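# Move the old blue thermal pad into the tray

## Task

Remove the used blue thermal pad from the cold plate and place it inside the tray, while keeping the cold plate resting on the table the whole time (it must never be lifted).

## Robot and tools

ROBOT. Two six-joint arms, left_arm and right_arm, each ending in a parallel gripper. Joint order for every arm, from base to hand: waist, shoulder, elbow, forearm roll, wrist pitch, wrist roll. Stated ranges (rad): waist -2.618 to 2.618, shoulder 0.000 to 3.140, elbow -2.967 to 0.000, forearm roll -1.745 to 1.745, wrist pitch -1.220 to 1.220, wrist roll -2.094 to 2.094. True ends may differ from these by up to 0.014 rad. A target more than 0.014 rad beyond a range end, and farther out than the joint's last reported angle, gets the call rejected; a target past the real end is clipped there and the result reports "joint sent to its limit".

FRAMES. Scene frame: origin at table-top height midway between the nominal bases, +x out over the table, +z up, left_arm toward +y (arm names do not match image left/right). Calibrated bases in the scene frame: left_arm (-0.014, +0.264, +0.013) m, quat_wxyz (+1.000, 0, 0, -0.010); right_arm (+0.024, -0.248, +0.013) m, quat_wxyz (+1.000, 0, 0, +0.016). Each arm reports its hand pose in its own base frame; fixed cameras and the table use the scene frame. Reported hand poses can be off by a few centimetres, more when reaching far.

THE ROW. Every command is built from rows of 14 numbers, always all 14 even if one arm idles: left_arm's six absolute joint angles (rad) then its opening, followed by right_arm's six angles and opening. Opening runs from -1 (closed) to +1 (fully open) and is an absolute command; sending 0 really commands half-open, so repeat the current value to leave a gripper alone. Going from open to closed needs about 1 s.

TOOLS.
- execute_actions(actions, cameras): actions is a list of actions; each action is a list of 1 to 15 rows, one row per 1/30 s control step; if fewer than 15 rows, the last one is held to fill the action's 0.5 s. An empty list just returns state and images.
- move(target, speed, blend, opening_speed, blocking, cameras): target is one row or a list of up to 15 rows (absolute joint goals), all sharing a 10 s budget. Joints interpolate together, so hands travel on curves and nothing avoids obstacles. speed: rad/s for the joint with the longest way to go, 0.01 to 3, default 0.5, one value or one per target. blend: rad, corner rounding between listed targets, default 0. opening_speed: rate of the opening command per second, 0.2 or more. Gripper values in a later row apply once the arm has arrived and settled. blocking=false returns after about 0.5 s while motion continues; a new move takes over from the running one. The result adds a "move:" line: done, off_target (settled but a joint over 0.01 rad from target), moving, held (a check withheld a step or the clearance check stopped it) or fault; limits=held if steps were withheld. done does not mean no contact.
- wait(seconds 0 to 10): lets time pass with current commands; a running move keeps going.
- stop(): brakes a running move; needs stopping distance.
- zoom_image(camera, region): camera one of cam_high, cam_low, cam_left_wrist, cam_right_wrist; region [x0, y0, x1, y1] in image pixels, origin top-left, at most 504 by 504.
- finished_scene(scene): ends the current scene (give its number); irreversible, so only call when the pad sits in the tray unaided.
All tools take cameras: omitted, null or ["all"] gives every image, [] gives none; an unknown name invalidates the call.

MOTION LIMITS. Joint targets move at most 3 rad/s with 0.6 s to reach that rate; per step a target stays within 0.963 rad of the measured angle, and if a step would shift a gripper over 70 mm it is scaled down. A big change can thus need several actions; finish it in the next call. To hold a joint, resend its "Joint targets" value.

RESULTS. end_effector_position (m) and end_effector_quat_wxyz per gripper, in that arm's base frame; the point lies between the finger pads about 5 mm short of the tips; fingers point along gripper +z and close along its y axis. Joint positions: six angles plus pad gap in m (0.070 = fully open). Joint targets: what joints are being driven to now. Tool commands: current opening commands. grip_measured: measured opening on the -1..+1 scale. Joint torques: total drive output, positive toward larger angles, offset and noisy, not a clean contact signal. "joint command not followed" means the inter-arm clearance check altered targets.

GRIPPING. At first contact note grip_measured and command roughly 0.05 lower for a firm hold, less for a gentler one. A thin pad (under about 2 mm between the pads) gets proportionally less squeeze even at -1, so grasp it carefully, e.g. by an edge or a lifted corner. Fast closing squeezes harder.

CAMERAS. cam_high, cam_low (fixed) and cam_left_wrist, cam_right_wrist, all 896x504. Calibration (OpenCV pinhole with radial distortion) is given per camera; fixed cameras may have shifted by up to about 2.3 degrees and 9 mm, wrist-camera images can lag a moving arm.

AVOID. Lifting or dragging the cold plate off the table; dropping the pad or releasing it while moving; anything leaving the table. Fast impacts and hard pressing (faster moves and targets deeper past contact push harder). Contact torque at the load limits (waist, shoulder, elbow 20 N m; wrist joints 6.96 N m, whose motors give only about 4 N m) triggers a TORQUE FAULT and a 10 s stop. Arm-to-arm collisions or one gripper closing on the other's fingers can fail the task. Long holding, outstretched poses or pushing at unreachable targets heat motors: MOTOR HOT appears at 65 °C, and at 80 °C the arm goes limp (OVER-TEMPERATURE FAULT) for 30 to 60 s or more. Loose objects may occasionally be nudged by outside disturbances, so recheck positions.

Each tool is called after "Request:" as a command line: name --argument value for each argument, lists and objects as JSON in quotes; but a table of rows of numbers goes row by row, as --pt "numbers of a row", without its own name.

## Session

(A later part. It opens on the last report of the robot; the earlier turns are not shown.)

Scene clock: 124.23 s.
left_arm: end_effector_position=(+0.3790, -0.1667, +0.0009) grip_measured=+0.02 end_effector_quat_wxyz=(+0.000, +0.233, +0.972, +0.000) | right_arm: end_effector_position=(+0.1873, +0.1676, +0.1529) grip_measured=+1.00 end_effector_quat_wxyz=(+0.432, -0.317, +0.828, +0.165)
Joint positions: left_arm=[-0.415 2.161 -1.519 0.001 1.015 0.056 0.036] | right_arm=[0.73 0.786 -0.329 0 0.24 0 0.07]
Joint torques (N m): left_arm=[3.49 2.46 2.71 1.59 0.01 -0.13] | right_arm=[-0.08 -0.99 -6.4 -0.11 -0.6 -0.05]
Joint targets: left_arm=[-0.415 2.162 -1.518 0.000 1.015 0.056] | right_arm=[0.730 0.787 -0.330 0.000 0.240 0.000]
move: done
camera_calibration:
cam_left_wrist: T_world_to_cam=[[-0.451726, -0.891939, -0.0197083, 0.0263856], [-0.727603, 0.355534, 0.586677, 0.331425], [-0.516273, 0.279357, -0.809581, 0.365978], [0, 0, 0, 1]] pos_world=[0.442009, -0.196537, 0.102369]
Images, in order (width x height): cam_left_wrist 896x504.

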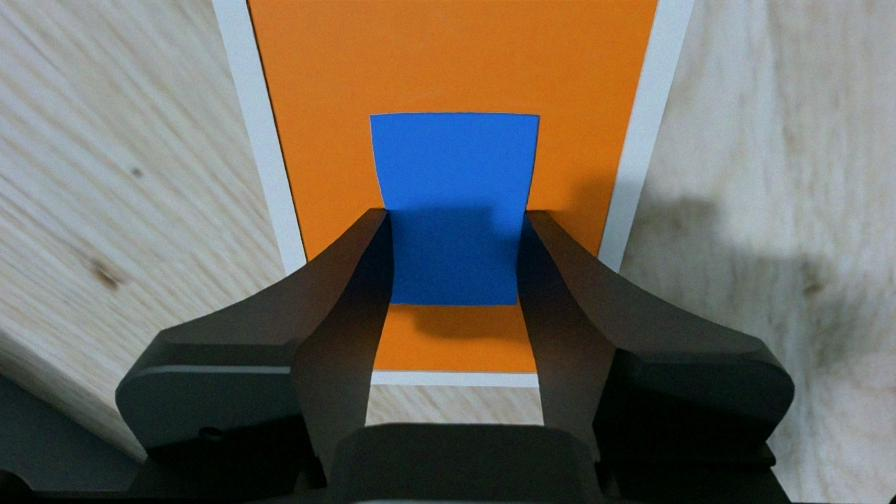

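Request:
move --target '[-0.415,2.1615,-1.5183,0,1.0146,0.056,-0.2,0.73,0.787,-0.33,0,0.24,0,1]' --opening_speed 0.2

Request:
zoom_image --camera "cam_left_wrist" --region '[280, 80, 680, 330]'

Request:
zoom_image --camera "cam_low" --region '[420, 200, 520, 280]'

Request:
zoom_image --camera "cam_right_wrist" --region '[340, 0, 560, 124]'

Scene clock: 129.60 s.
left_arm: end_effector_position=(+0.3786, -0.1676, +0.0009) grip_measured=-0.18 end_effector_quat_wxyz=(+0.000, +0.233, +0.972, -0.001) | right_arm: end_effector_position=(+0.1873, +0.1676, +0.1529) grip_measured=+1.00 end_effector_quat_wxyz=(+0.432, -0.317, +0.828, +0.165)
Joint positions: left_arm=[-0.416 2.161 -1.519 -0.002 1.015 0.056 0.029] | right_arm=[0.73 0.786 -0.329 0 0.24 0 0.07]
Joint torques (N m): left_arm=[2.57 2.45 1.29 1.43 -0.22 -0.22] | right_arm=[-0.09 -1.01 -6.32 -0.16 -0.62 -0.04]
Joint targets: left_arm=[-0.415 2.162 -1.518 0.000 1.015 0.056] | right_arm=[0.730 0.787 -0.330 0.000 0.240 0.000]
move: done
camera_calibration:
cam_left_wrist: T_world_to_cam=[[-0.451343, -0.892182, -0.0173494, 0.0253043], [-0.727206, 0.356476, 0.586597, 0.331512], [-0.517167, 0.277373, -0.809693, 0.366055], [0, 0, 0, 1]] pos_world=[0.44181, -0.197134, 0.102367]
cam_right_wrist: T_world_to_cam=[[0.659115, -0.751979, 0.00974814, 0.0000929971], [-0.70573, -0.622952, -0.337456, 0.288116], [0.259833, 0.215543, -0.941291, 0.184939], [0, 0, 0, 1]] pos_world=[0.155218, 0.13969, 0.271307]

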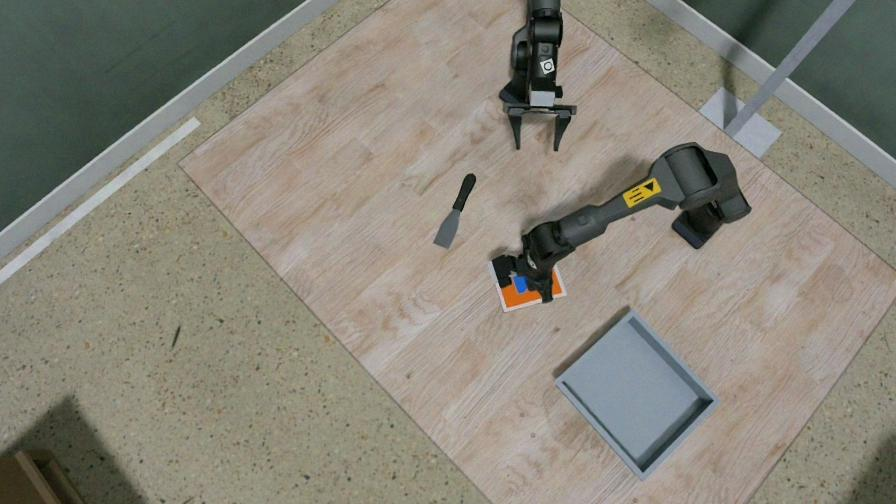

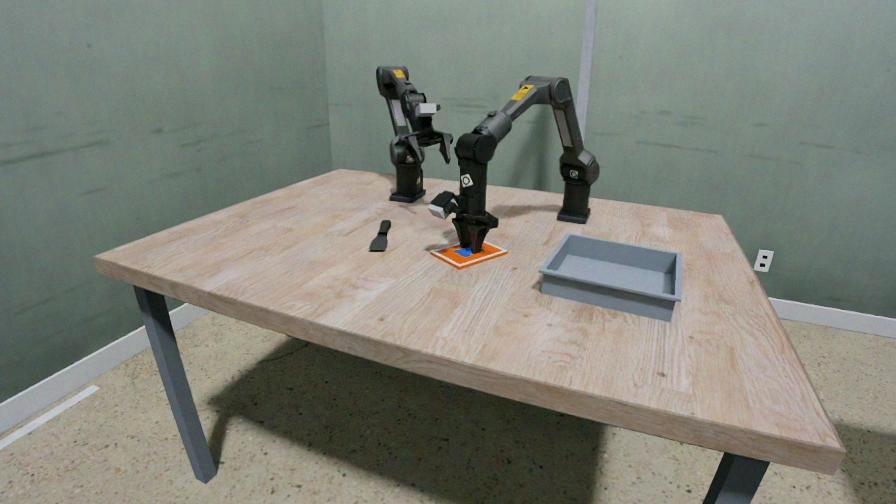

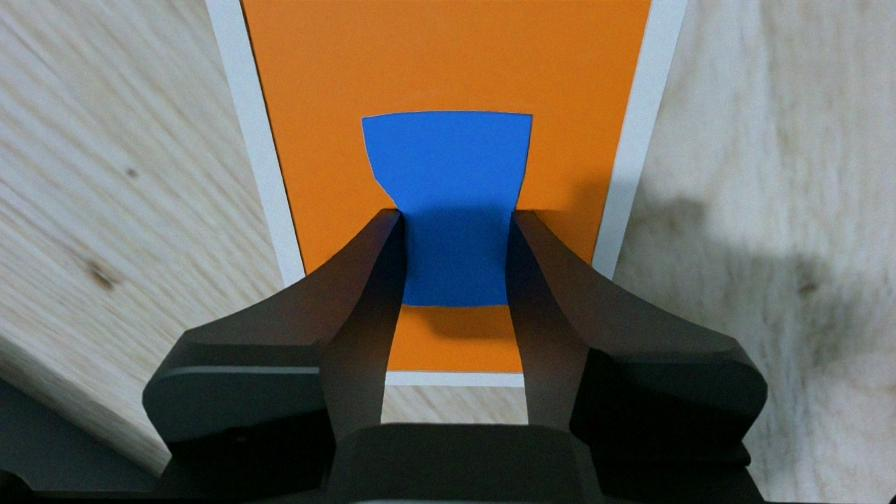

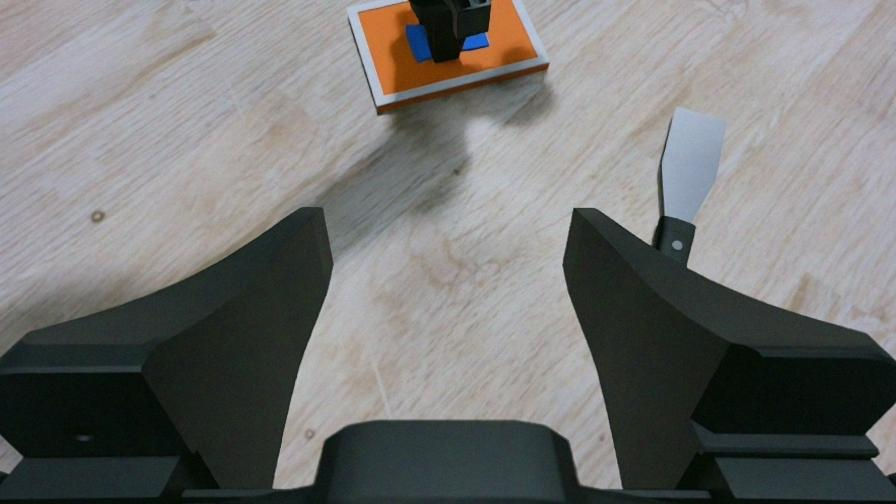

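Scaled by 1.260 from the camera's 896x504 image, which has a finer 1280x720 frame.

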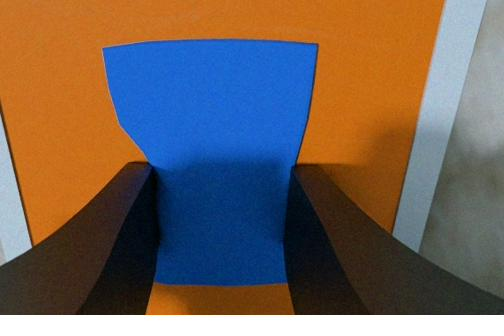

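Scaled by 5.040 from the camera's 896x504 image, which has a finer 1280x720 frame.

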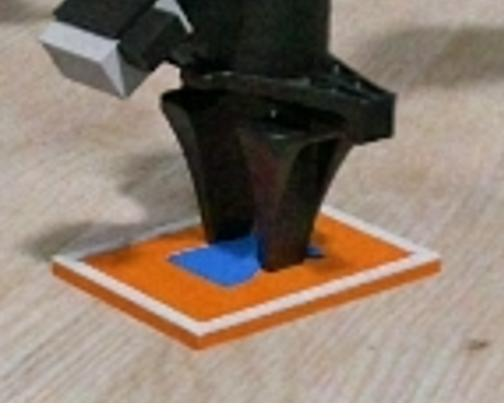

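Scaled by 2.291 from the camera's 896x504 image, which has a finer 1280x720 frame.

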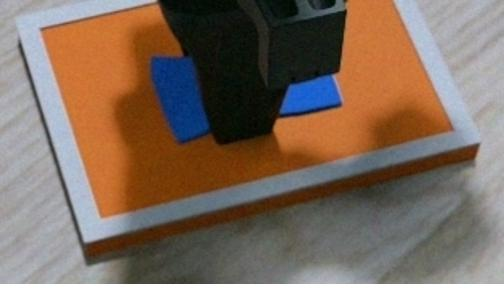

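Request:
move --target '[-0.415,2.1615,-1.5183,0,1.0146,0.056,-0.6,0.73,0.787,-0.33,0,0.24,0,1]' --opening_speed 0.25 --cameras '["cam_left_wrist"]'

Request:
zoom_image --camera "cam_left_wrist" --region '[280, 80, 680, 330]'

Scene clock: 134.83 s.
left_arm: end_effector_position=(+0.3788, -0.1671, +0.0009) grip_measured=-0.49 end_effector_quat_wxyz=(+0.000, +0.233, +0.972, +0.000) | right_arm: end_effector_position=(+0.1873, +0.1676, +0.1529) grip_measured=+1.00 end_effector_quat_wxyz=(+0.432, -0.317, +0.828, +0.165)
Joint positions: left_arm=[-0.416 2.161 -1.519 0 1.015 0.056 0.018] | right_arm=[0.73 0.786 -0.329 0 0.24 0 0.07]
Joint torques (N m): left_arm=[5.89 2.5 1.11 2.22 -0.25 -0.16] | right_arm=[-0.09 -0.97 -6.26 -0.2 -0.63 -0.02]
Joint targets: left_arm=[-0.415 2.162 -1.518 0.000 1.015 0.056] | right_arm=[0.730 0.787 -0.330 0.000 0.240 0.000]
move: done
camera_calibration:
cam_left_wrist: T_world_to_cam=[[-0.45185, -0.891893, -0.0189603, 0.0259715], [-0.727405, 0.356046, 0.586612, 0.331515], [-0.516444, 0.278852, -0.809646, 0.36602], [0, 0, 0, 1]] pos_world=[0.441909, -0.196936, 0.102369]
Images, in order (width x height): cam_left_wrist 896x504.

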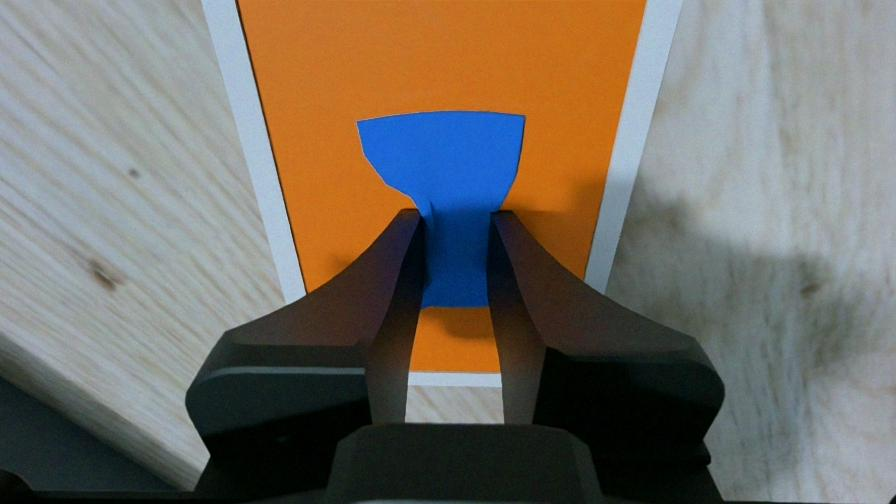

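Scaled by 1.260 from the camera's 896x504 image, which has a finer 1280x720 frame.

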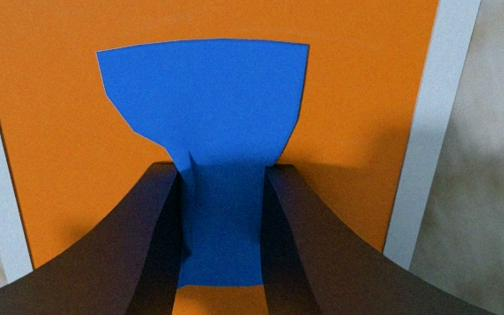

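Request:
move --target '[-0.415,2.1433,-1.5361,0,1.0507,0.056,-0.65,0.73,0.787,-0.33,0,0.24,0,1]' --speed 0.03

Request:
zoom_image --camera "cam_low" --region '[420, 200, 520, 280]'

Request:
zoom_image --camera "cam_right_wrist" --region '[340, 0, 560, 124]'

Scene clock: 140.47 s.
left_arm: end_effector_position=(+0.3790, -0.1665, +0.0120) grip_measured=-0.65 end_effector_quat_wxyz=(+0.000, +0.233, +0.972, +0.000) | right_arm: end_effector_position=(+0.1873, +0.1676, +0.1529) grip_measured=+1.00 end_effector_quat_wxyz=(+0.432, -0.317, +0.828, +0.165)
Joint positions: left_arm=[-0.414 2.144 -1.536 0.001 1.05 0.056 0.012] | right_arm=[0.73 0.786 -0.329 0 0.24 0 0.07]
Joint torques (N m): left_arm=[-1.05 -13.27 -3.99 -0.26 -0.21 -0.1] | right_arm=[-0.09 -0.94 -6.19 -0.19 -0.64 -0.01]
Joint targets: left_arm=[-0.415 2.143 -1.536 0.000 1.051 0.056] | right_arm=[0.730 0.787 -0.330 0.000 0.240 0.000]
move: done
camera_calibration:
cam_left_wrist: T_world_to_cam=[[-0.451215, -0.892201, -0.0195695, 0.0265349], [-0.727495, 0.35504, 0.587109, 0.324721], [-0.516871, 0.279149, -0.809271, 0.375148], [0, 0, 0, 1]] pos_world=[0.442109, -0.196337, 0.113469]
cam_right_wrist: T_world_to_cam=[[0.659115, -0.751979, 0.00974814, 0.0000929971], [-0.70573, -0.622952, -0.337456, 0.288116], [0.259833, 0.215543, -0.941291, 0.184939], [0, 0, 0, 1]] pos_world=[0.155218, 0.13969, 0.271307]

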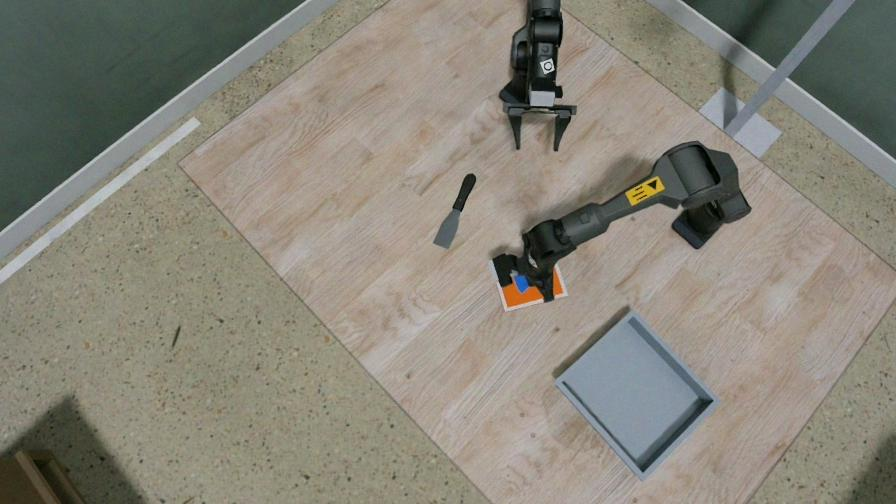

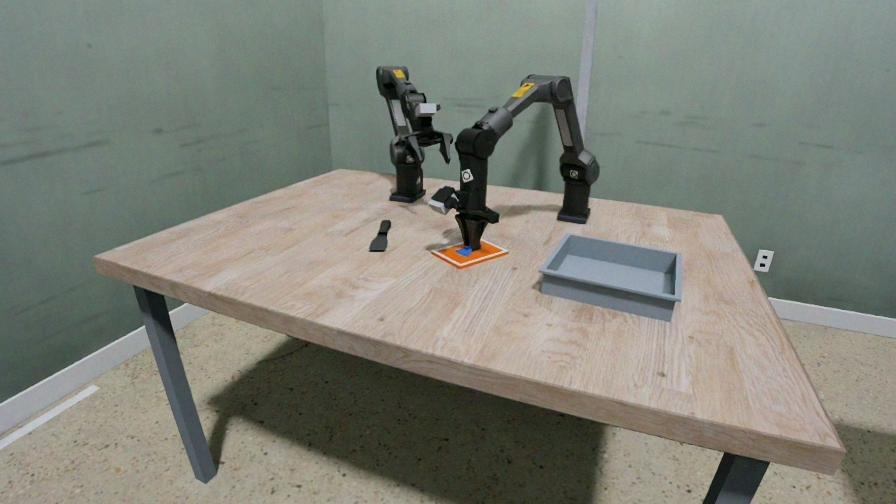

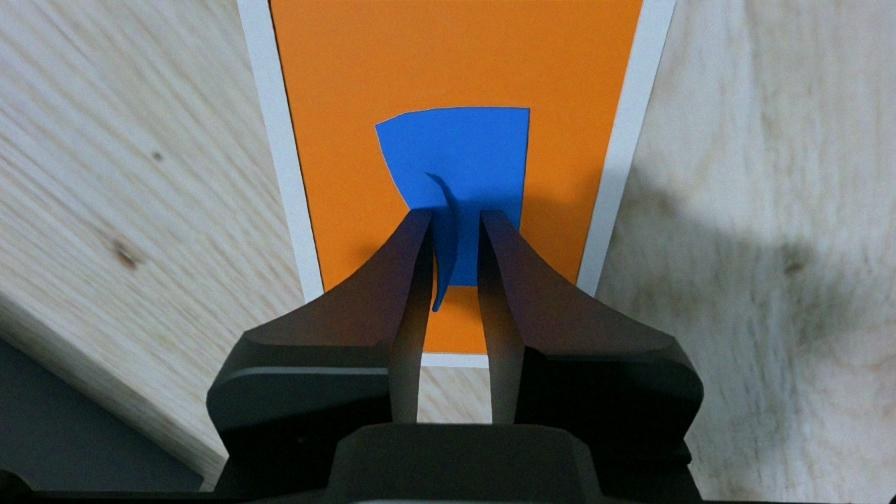

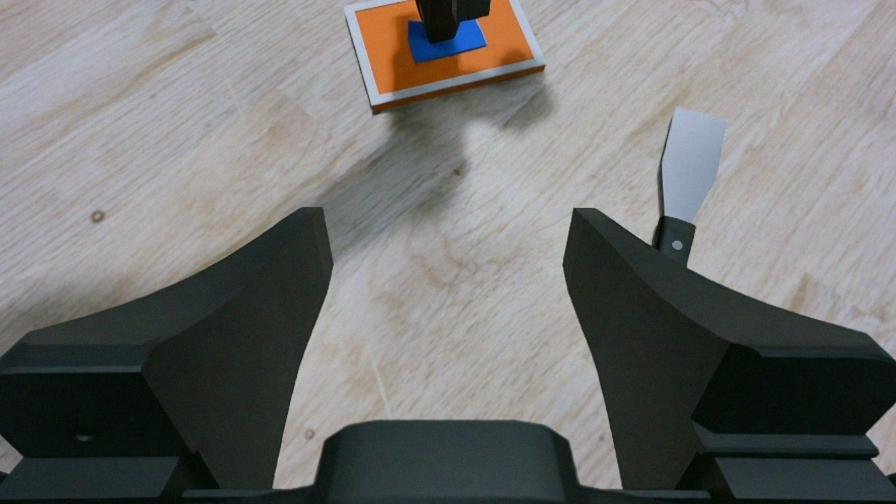

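Scaled by 5.040 from the camera's 896x504 image, which has a finer 1280x720 frame.

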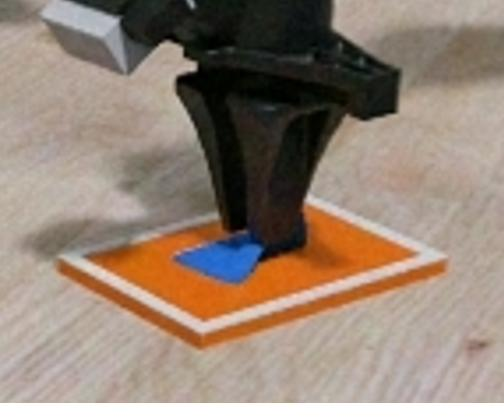

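Scaled by 2.291 from the camera's 896x504 image, which has a finer 1280x720 frame.

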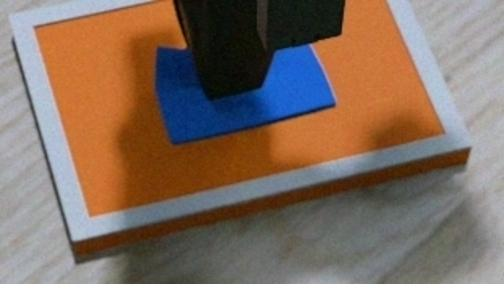

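Request:
move --pt "-0.415 2.1515 -1.528 0 1.0345 0.056 -0.65 0.73 0.787 -0.33 0 0.24 0 1" --pt "-0.415 2.1515 -1.528 0 1.0345 0.056 -1 0.73 0.787 -0.33 0 0.24 0 1" --speed 0.03 --opening_speed 0.4 --cameras '["cam_left_wrist","cam_low"]'

Request:
zoom_image --camera "cam_left_wrist" --region '[280, 80, 680, 330]'

Request:
zoom_image --camera "cam_low" --region '[420, 200, 520, 280]'

Scene clock: 148.67 s.
left_arm: end_effector_position=(+0.3788, -0.1665, +0.0069) grip_measured=-0.95 end_effector_quat_wxyz=(+0.000, +0.233, +0.972, +0.000) | right_arm: end_effector_position=(+0.1873, +0.1676, +0.1529) grip_measured=+1.00 end_effector_quat_wxyz=(+0.432, -0.317, +0.828, +0.165)
Joint positions: left_arm=[-0.414 2.151 -1.528 0.001 1.035 0.056 0.002] | right_arm=[0.73 0.786 -0.329 0 0.24 0 0.07]
Joint torques (N m): left_arm=[-1.03 -10.97 -2.89 -0.38 -0.06 -0.01] | right_arm=[-0.1 -0.88 -6.1 -0.16 -0.67 0.01]
Joint targets: left_arm=[-0.415 2.151 -1.528 0.000 1.035 0.056] | right_arm=[0.730 0.787 -0.330 0.000 0.240 0.000]
move: done
camera_calibration:
cam_left_wrist: T_world_to_cam=[[-0.45117, -0.892224, -0.0195551, 0.026362], [-0.727193, 0.35484, 0.587604, 0.327476], [-0.517335, 0.279329, -0.808912, 0.37109], [0, 0, 0, 1]] pos_world=[0.44201, -0.196337, 0.108269]
Images, in order (width x height): cam_low 896x504, cam_left_wrist 896x504.

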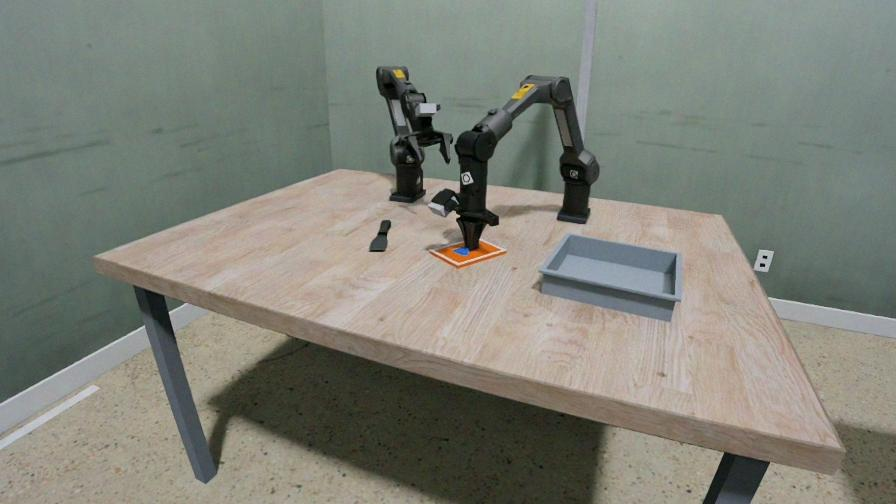

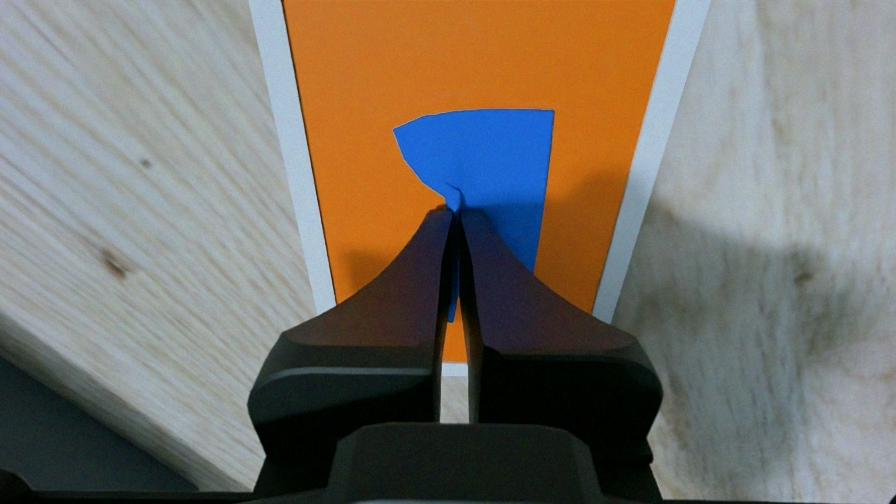

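Scaled by 1.260 from the camera's 896x504 image, which has a finer 1280x720 frame.

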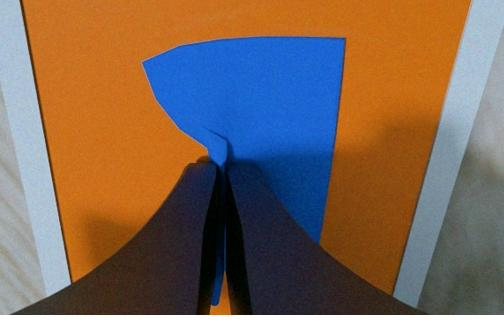

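Scaled by 5.040 from the camera's 896x504 image, which has a finer 1280x720 frame.

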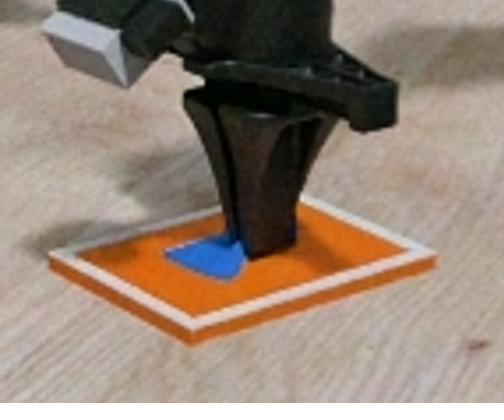

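Request:
move --target '[-0.45,2.137,-1.5445,0,1.066,0.021,-1,0.73,0.787,-0.33,0,0.24,0,1]' --speed 0.02

Request:
zoom_image --camera "cam_low" --region '[420, 200, 520, 280]'

Request:
zoom_image --camera "cam_right_wrist" --region '[340, 0, 560, 124]'

Scene clock: 159.17 s.
left_arm: end_effector_position=(+0.3727, -0.1800, +0.0166) grip_measured=-0.96 end_effector_quat_wxyz=(+0.000, +0.233, +0.972, +0.000) | right_arm: end_effector_position=(+0.1873, +0.1676, +0.1529) grip_measured=+1.00 end_effector_quat_wxyz=(+0.432, -0.317, +0.828, +0.165)
Joint positions: left_arm=[-0.45 2.137 -1.544 0 1.066 0.021 0.002] | right_arm=[0.73 0.786 -0.329 0 0.24 0 0.07]
Joint torques (N m): left_arm=[-0.25 -15.96 -4.86 0.02 -0.16 -0.2] | right_arm=[-0.11 -0.8 -5.95 -0.13 -0.7 0.04]
Joint targets: left_arm=[-0.450 2.137 -1.545 0.000 1.066 0.021] | right_arm=[0.730 0.787 -0.330 0.000 0.240 0.000]
move: done
camera_calibration:
cam_left_wrist: T_world_to_cam=[[-0.451508, -0.89207, -0.0187519, 0.0119294], [-0.726691, 0.355446, 0.587859, 0.321974], [-0.517746, 0.27905, -0.808746, 0.379624], [0, 0, 0, 1]] pos_world=[0.435911, -0.209737, 0.117968]
cam_right_wrist: T_world_to_cam=[[0.659115, -0.751979, 0.00974814, 0.0000929971], [-0.70573, -0.622952, -0.337456, 0.288116], [0.259833, 0.215543, -0.941291, 0.184939], [0, 0, 0, 1]] pos_world=[0.155218, 0.13969, 0.271307]

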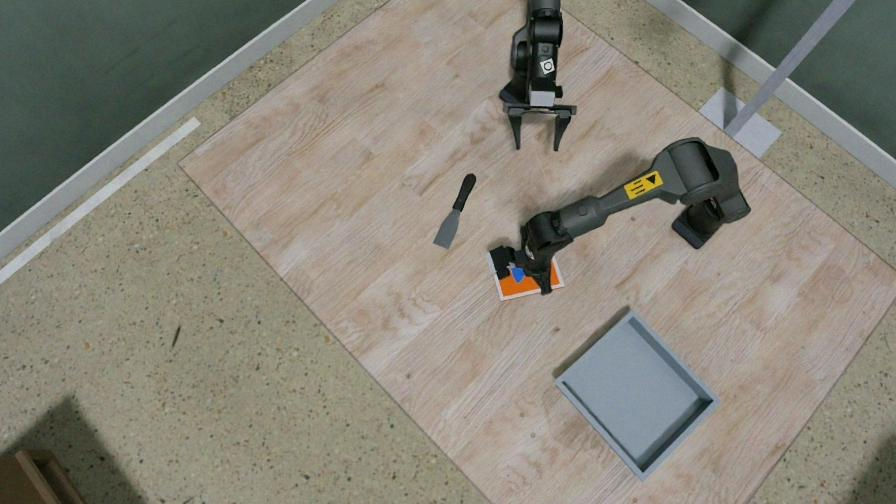

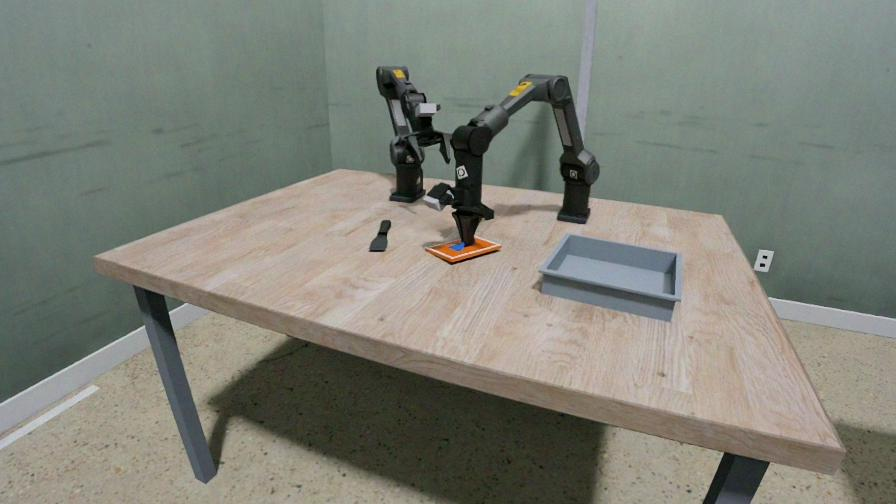

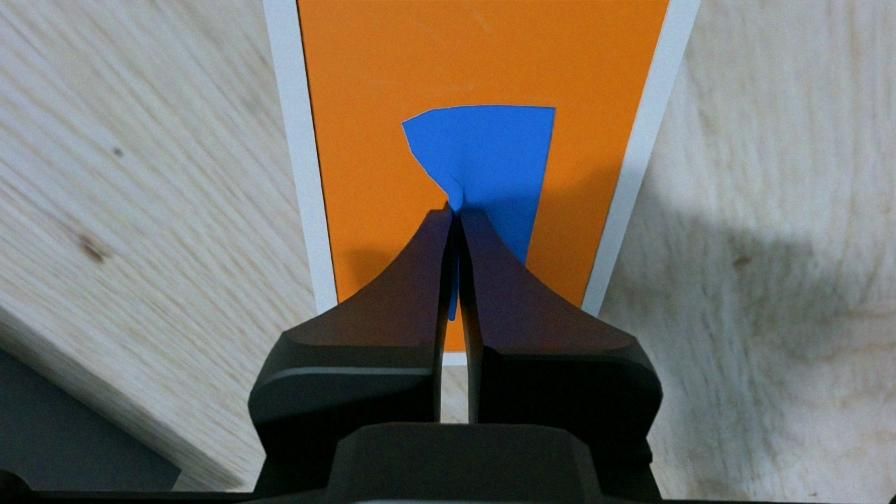

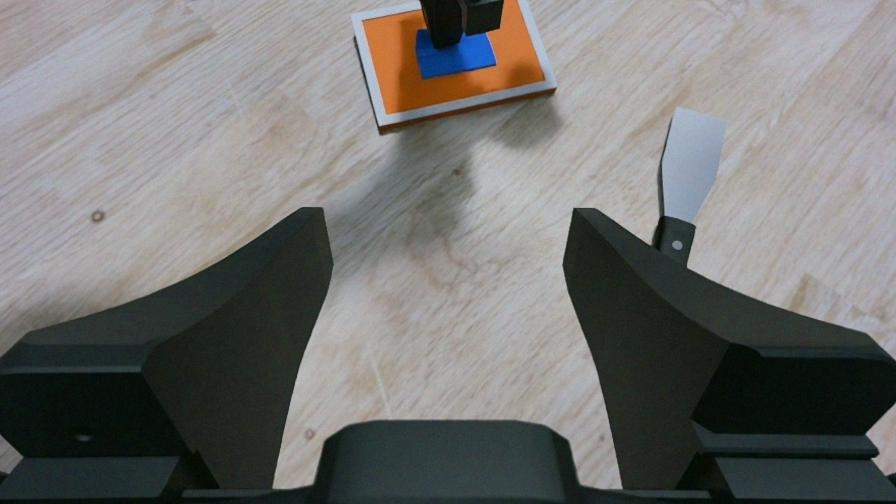

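Scaled by 5.040 from the camera's 896x504 image, which has a finer 1280x720 frame.

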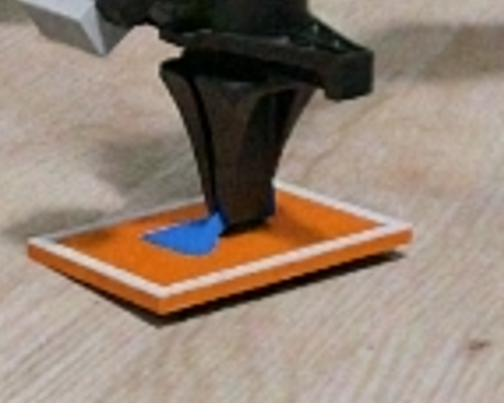

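Scaled by 2.291 from the camera's 896x504 image, which has a finer 1280x720 frame.

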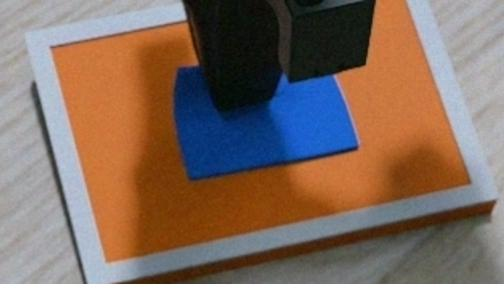

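Request:
move --target '[-0.45,2.1515,-1.528,0,1.0345,0.021,-1,0.73,0.787,-0.33,0,0.24,0,-1]' --speed 0.04

Request:
zoom_image --camera "cam_low" --region '[420, 200, 520, 280]'

Request:
zoom_image --camera "cam_right_wrist" --region '[320, 0, 580, 146]'

Scene clock: 179.90 s.
left_arm: end_effector_position=(+0.3731, -0.1802, +0.0074) grip_measured=-0.96 end_effector_quat_wxyz=(+0.001, +0.233, +0.972, +0.000) | right_arm: end_effector_position=(+0.1873, +0.1676, +0.1529) grip_measured=-1.00 end_effector_quat_wxyz=(+0.432, -0.317, +0.828, +0.165)
Joint positions: left_arm=[-0.45 2.151 -1.529 0 1.034 0.021 0.002] | right_arm=[0.73 0.786 -0.329 0 0.24 0 0]
Joint torques (N m): left_arm=[0.9 -9.92 -2.31 -0.09 -0.14 -0.07] | right_arm=[-0.1 -0.66 -5.7 -0.05 -0.76 0.1]
Joint targets: left_arm=[-0.450 2.152 -1.528 0.000 1.035 0.021] | right_arm=[0.730 0.787 -0.330 0.000 0.240 0.000]
move: done
camera_calibration:
cam_left_wrist: T_world_to_cam=[[-0.451441, -0.892104, -0.0187277, 0.0117232], [-0.728065, 0.356134, 0.585739, 0.328417], [-0.51587, 0.278062, -0.810284, 0.371618], [0, 0, 0, 1]] pos_world=[0.436108, -0.209835, 0.108969]
cam_right_wrist: T_world_to_cam=[[0.659115, -0.751979, 0.00974814, 0.0000929971], [-0.70573, -0.622952, -0.337456, 0.288116], [0.259833, 0.215543, -0.941291, 0.184939], [0, 0, 0, 1]] pos_world=[0.155218, 0.13969, 0.271307]

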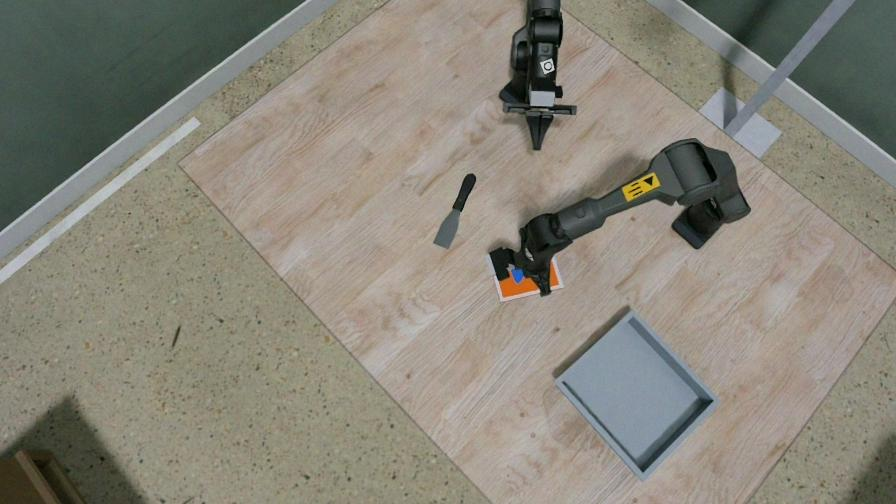

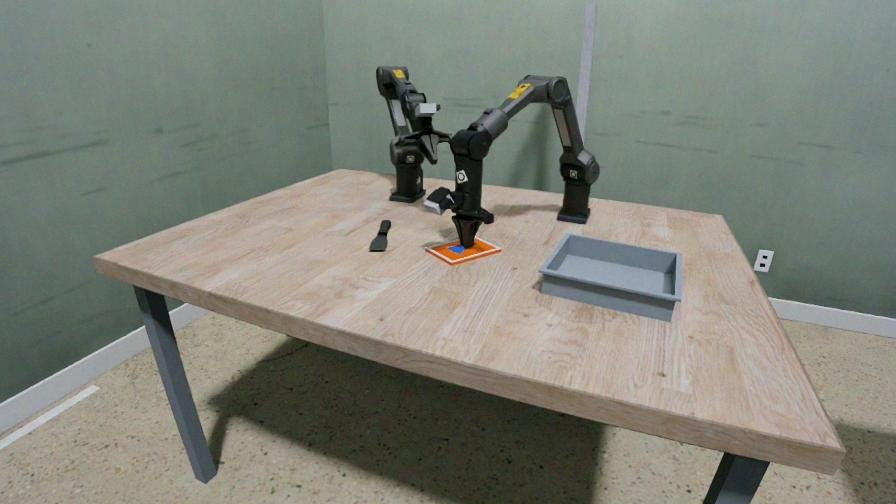

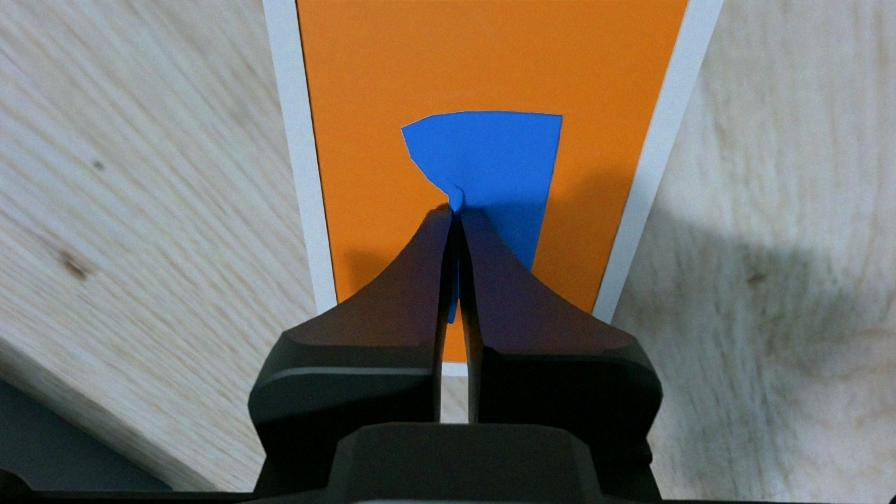

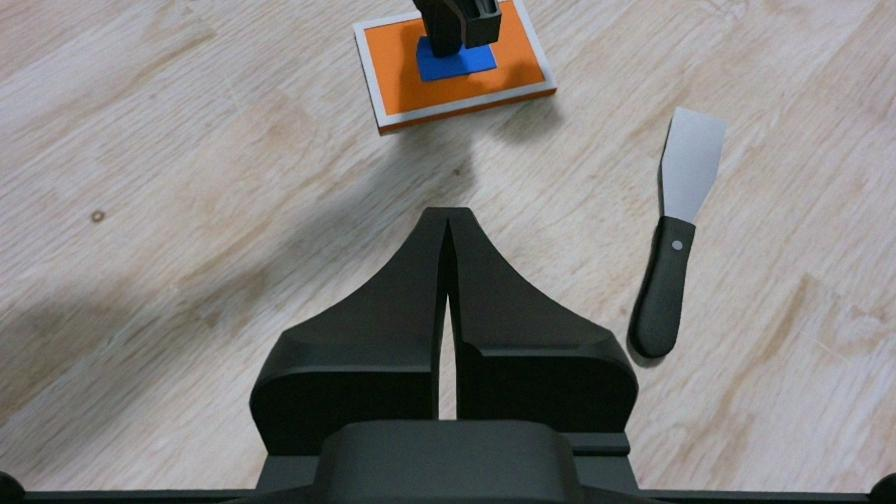

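Scaled by 5.040 from the camera's 896x504 image, which has a finer 1280x720 frame.

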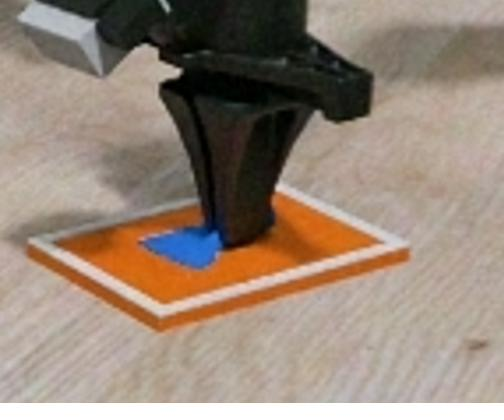

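Scaled by 1.938 from the camera's 896x504 image, which has a finer 1280x720 frame.

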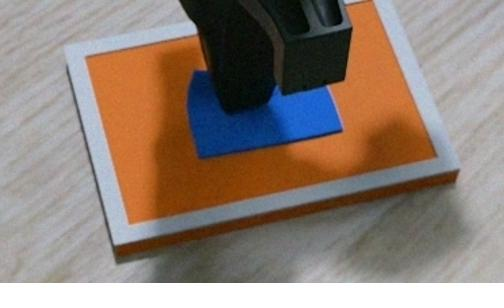

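Request:
move --target '[-0.45,2.1515,-1.528,0,1.0345,0.021,-1,0.688,1.9103,-0.8444,0,-0.1934,0,-1]' --speed 0.5 --cameras '["cam_high","cam_low","cam_right_wrist"]'

Request:
zoom_image --camera "cam_low" --region '[380, 150, 540, 280]'

Request:
zoom_image --camera "cam_right_wrist" --region '[250, 80, 650, 330]'

Scene clock: 201.10 s.
left_arm: end_effector_position=(+0.3731, -0.1802, +0.0074) grip_measured=-0.96 end_effector_quat_wxyz=(+0.001, +0.233, +0.972, +0.000) | right_arm: end_effector_position=(+0.2930, +0.2481, +0.1040) grip_measured=-1.00 end_effector_quat_wxyz=(+0.387, -0.314, +0.856, +0.142)
Joint positions: left_arm=[-0.45 2.151 -1.529 0 1.034 0.021 0.002] | right_arm=[0.702 1.507 -0.66 0 -0.038 0 0]
Joint torques (N m): left_arm=[-0.67 -9.7 -2.14 -0.09 0.13 -0.14] | right_arm=[0.13 -5.5 -4.85 0.02 -0.7 0.16]
Joint targets: left_arm=[-0.450 2.151 -1.528 0.000 1.035 0.021] | right_arm=[0.703 1.508 -0.660 0.000 -0.038 0.000]
move: held (right_arm; a check stopped the path); limits=held; right_arm: the shoulder is farthest, 0.403 rad from its target
joint command not followed: on one or more control steps a check withheld the commanded joint targets of the right arm, and it was not sent them on those steps.
cause: the commanded joint targets, or the way to them, would bring a part of the robot too close to another arm (this arm's gripper and a part of the left arm just beyond the wrist roll).
camera_calibration:
cam_right_wrist: T_world_to_cam=[[0.639095, -0.769051, 0.0108469, 0.00134275], [-0.746815, -0.623865, -0.230346, 0.397428], [0.183915, 0.139112, -0.973048, 0.13864], [0, 0, 0, 1]] pos_world=[0.27045, 0.229688, 0.226435]
Images, in order (width x height): cam_high 896x504, cam_low 896x504, cam_right_wrist 896x504.

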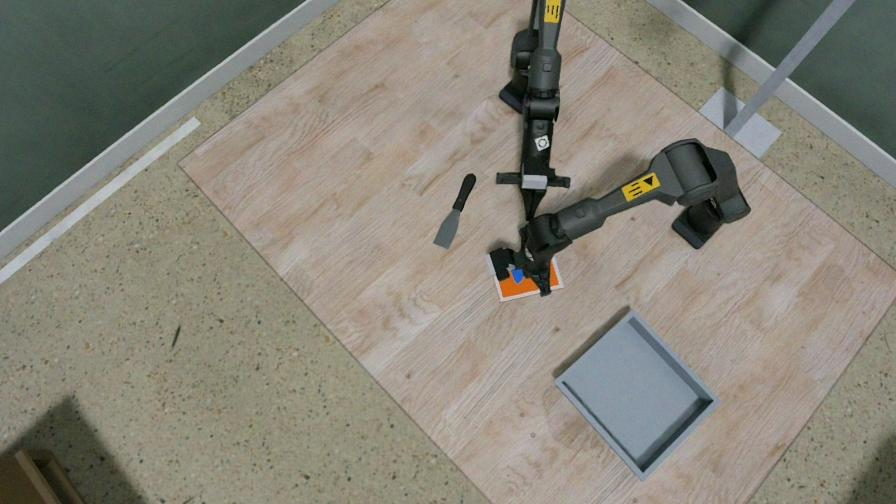

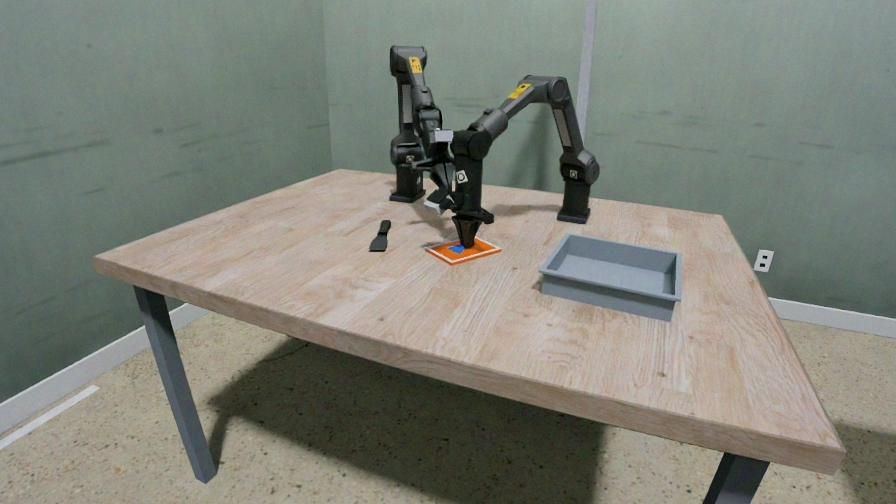

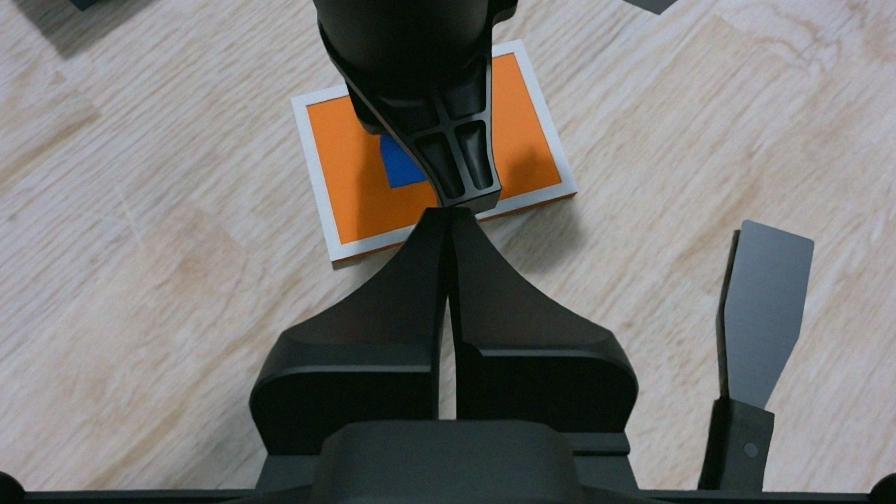

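Scaled by 3.150 from the camera's 896x504 image, which has a finer 1280x720 frame.

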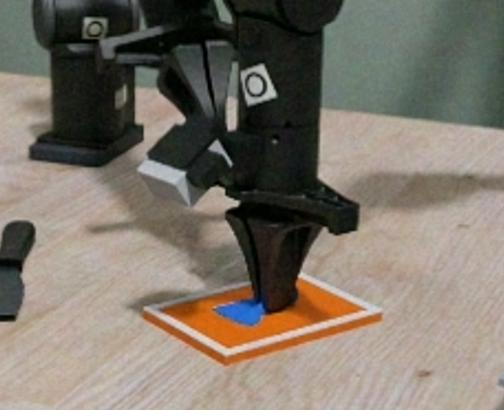

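Scaled by 1.260 from the camera's 896x504 image, which has a finer 1280x720 frame.

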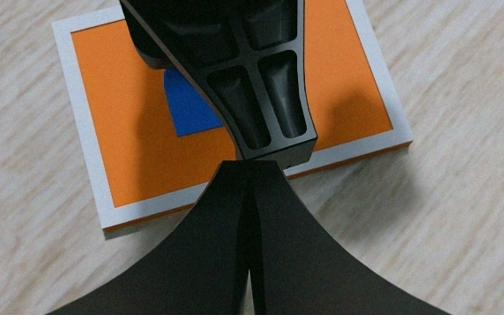

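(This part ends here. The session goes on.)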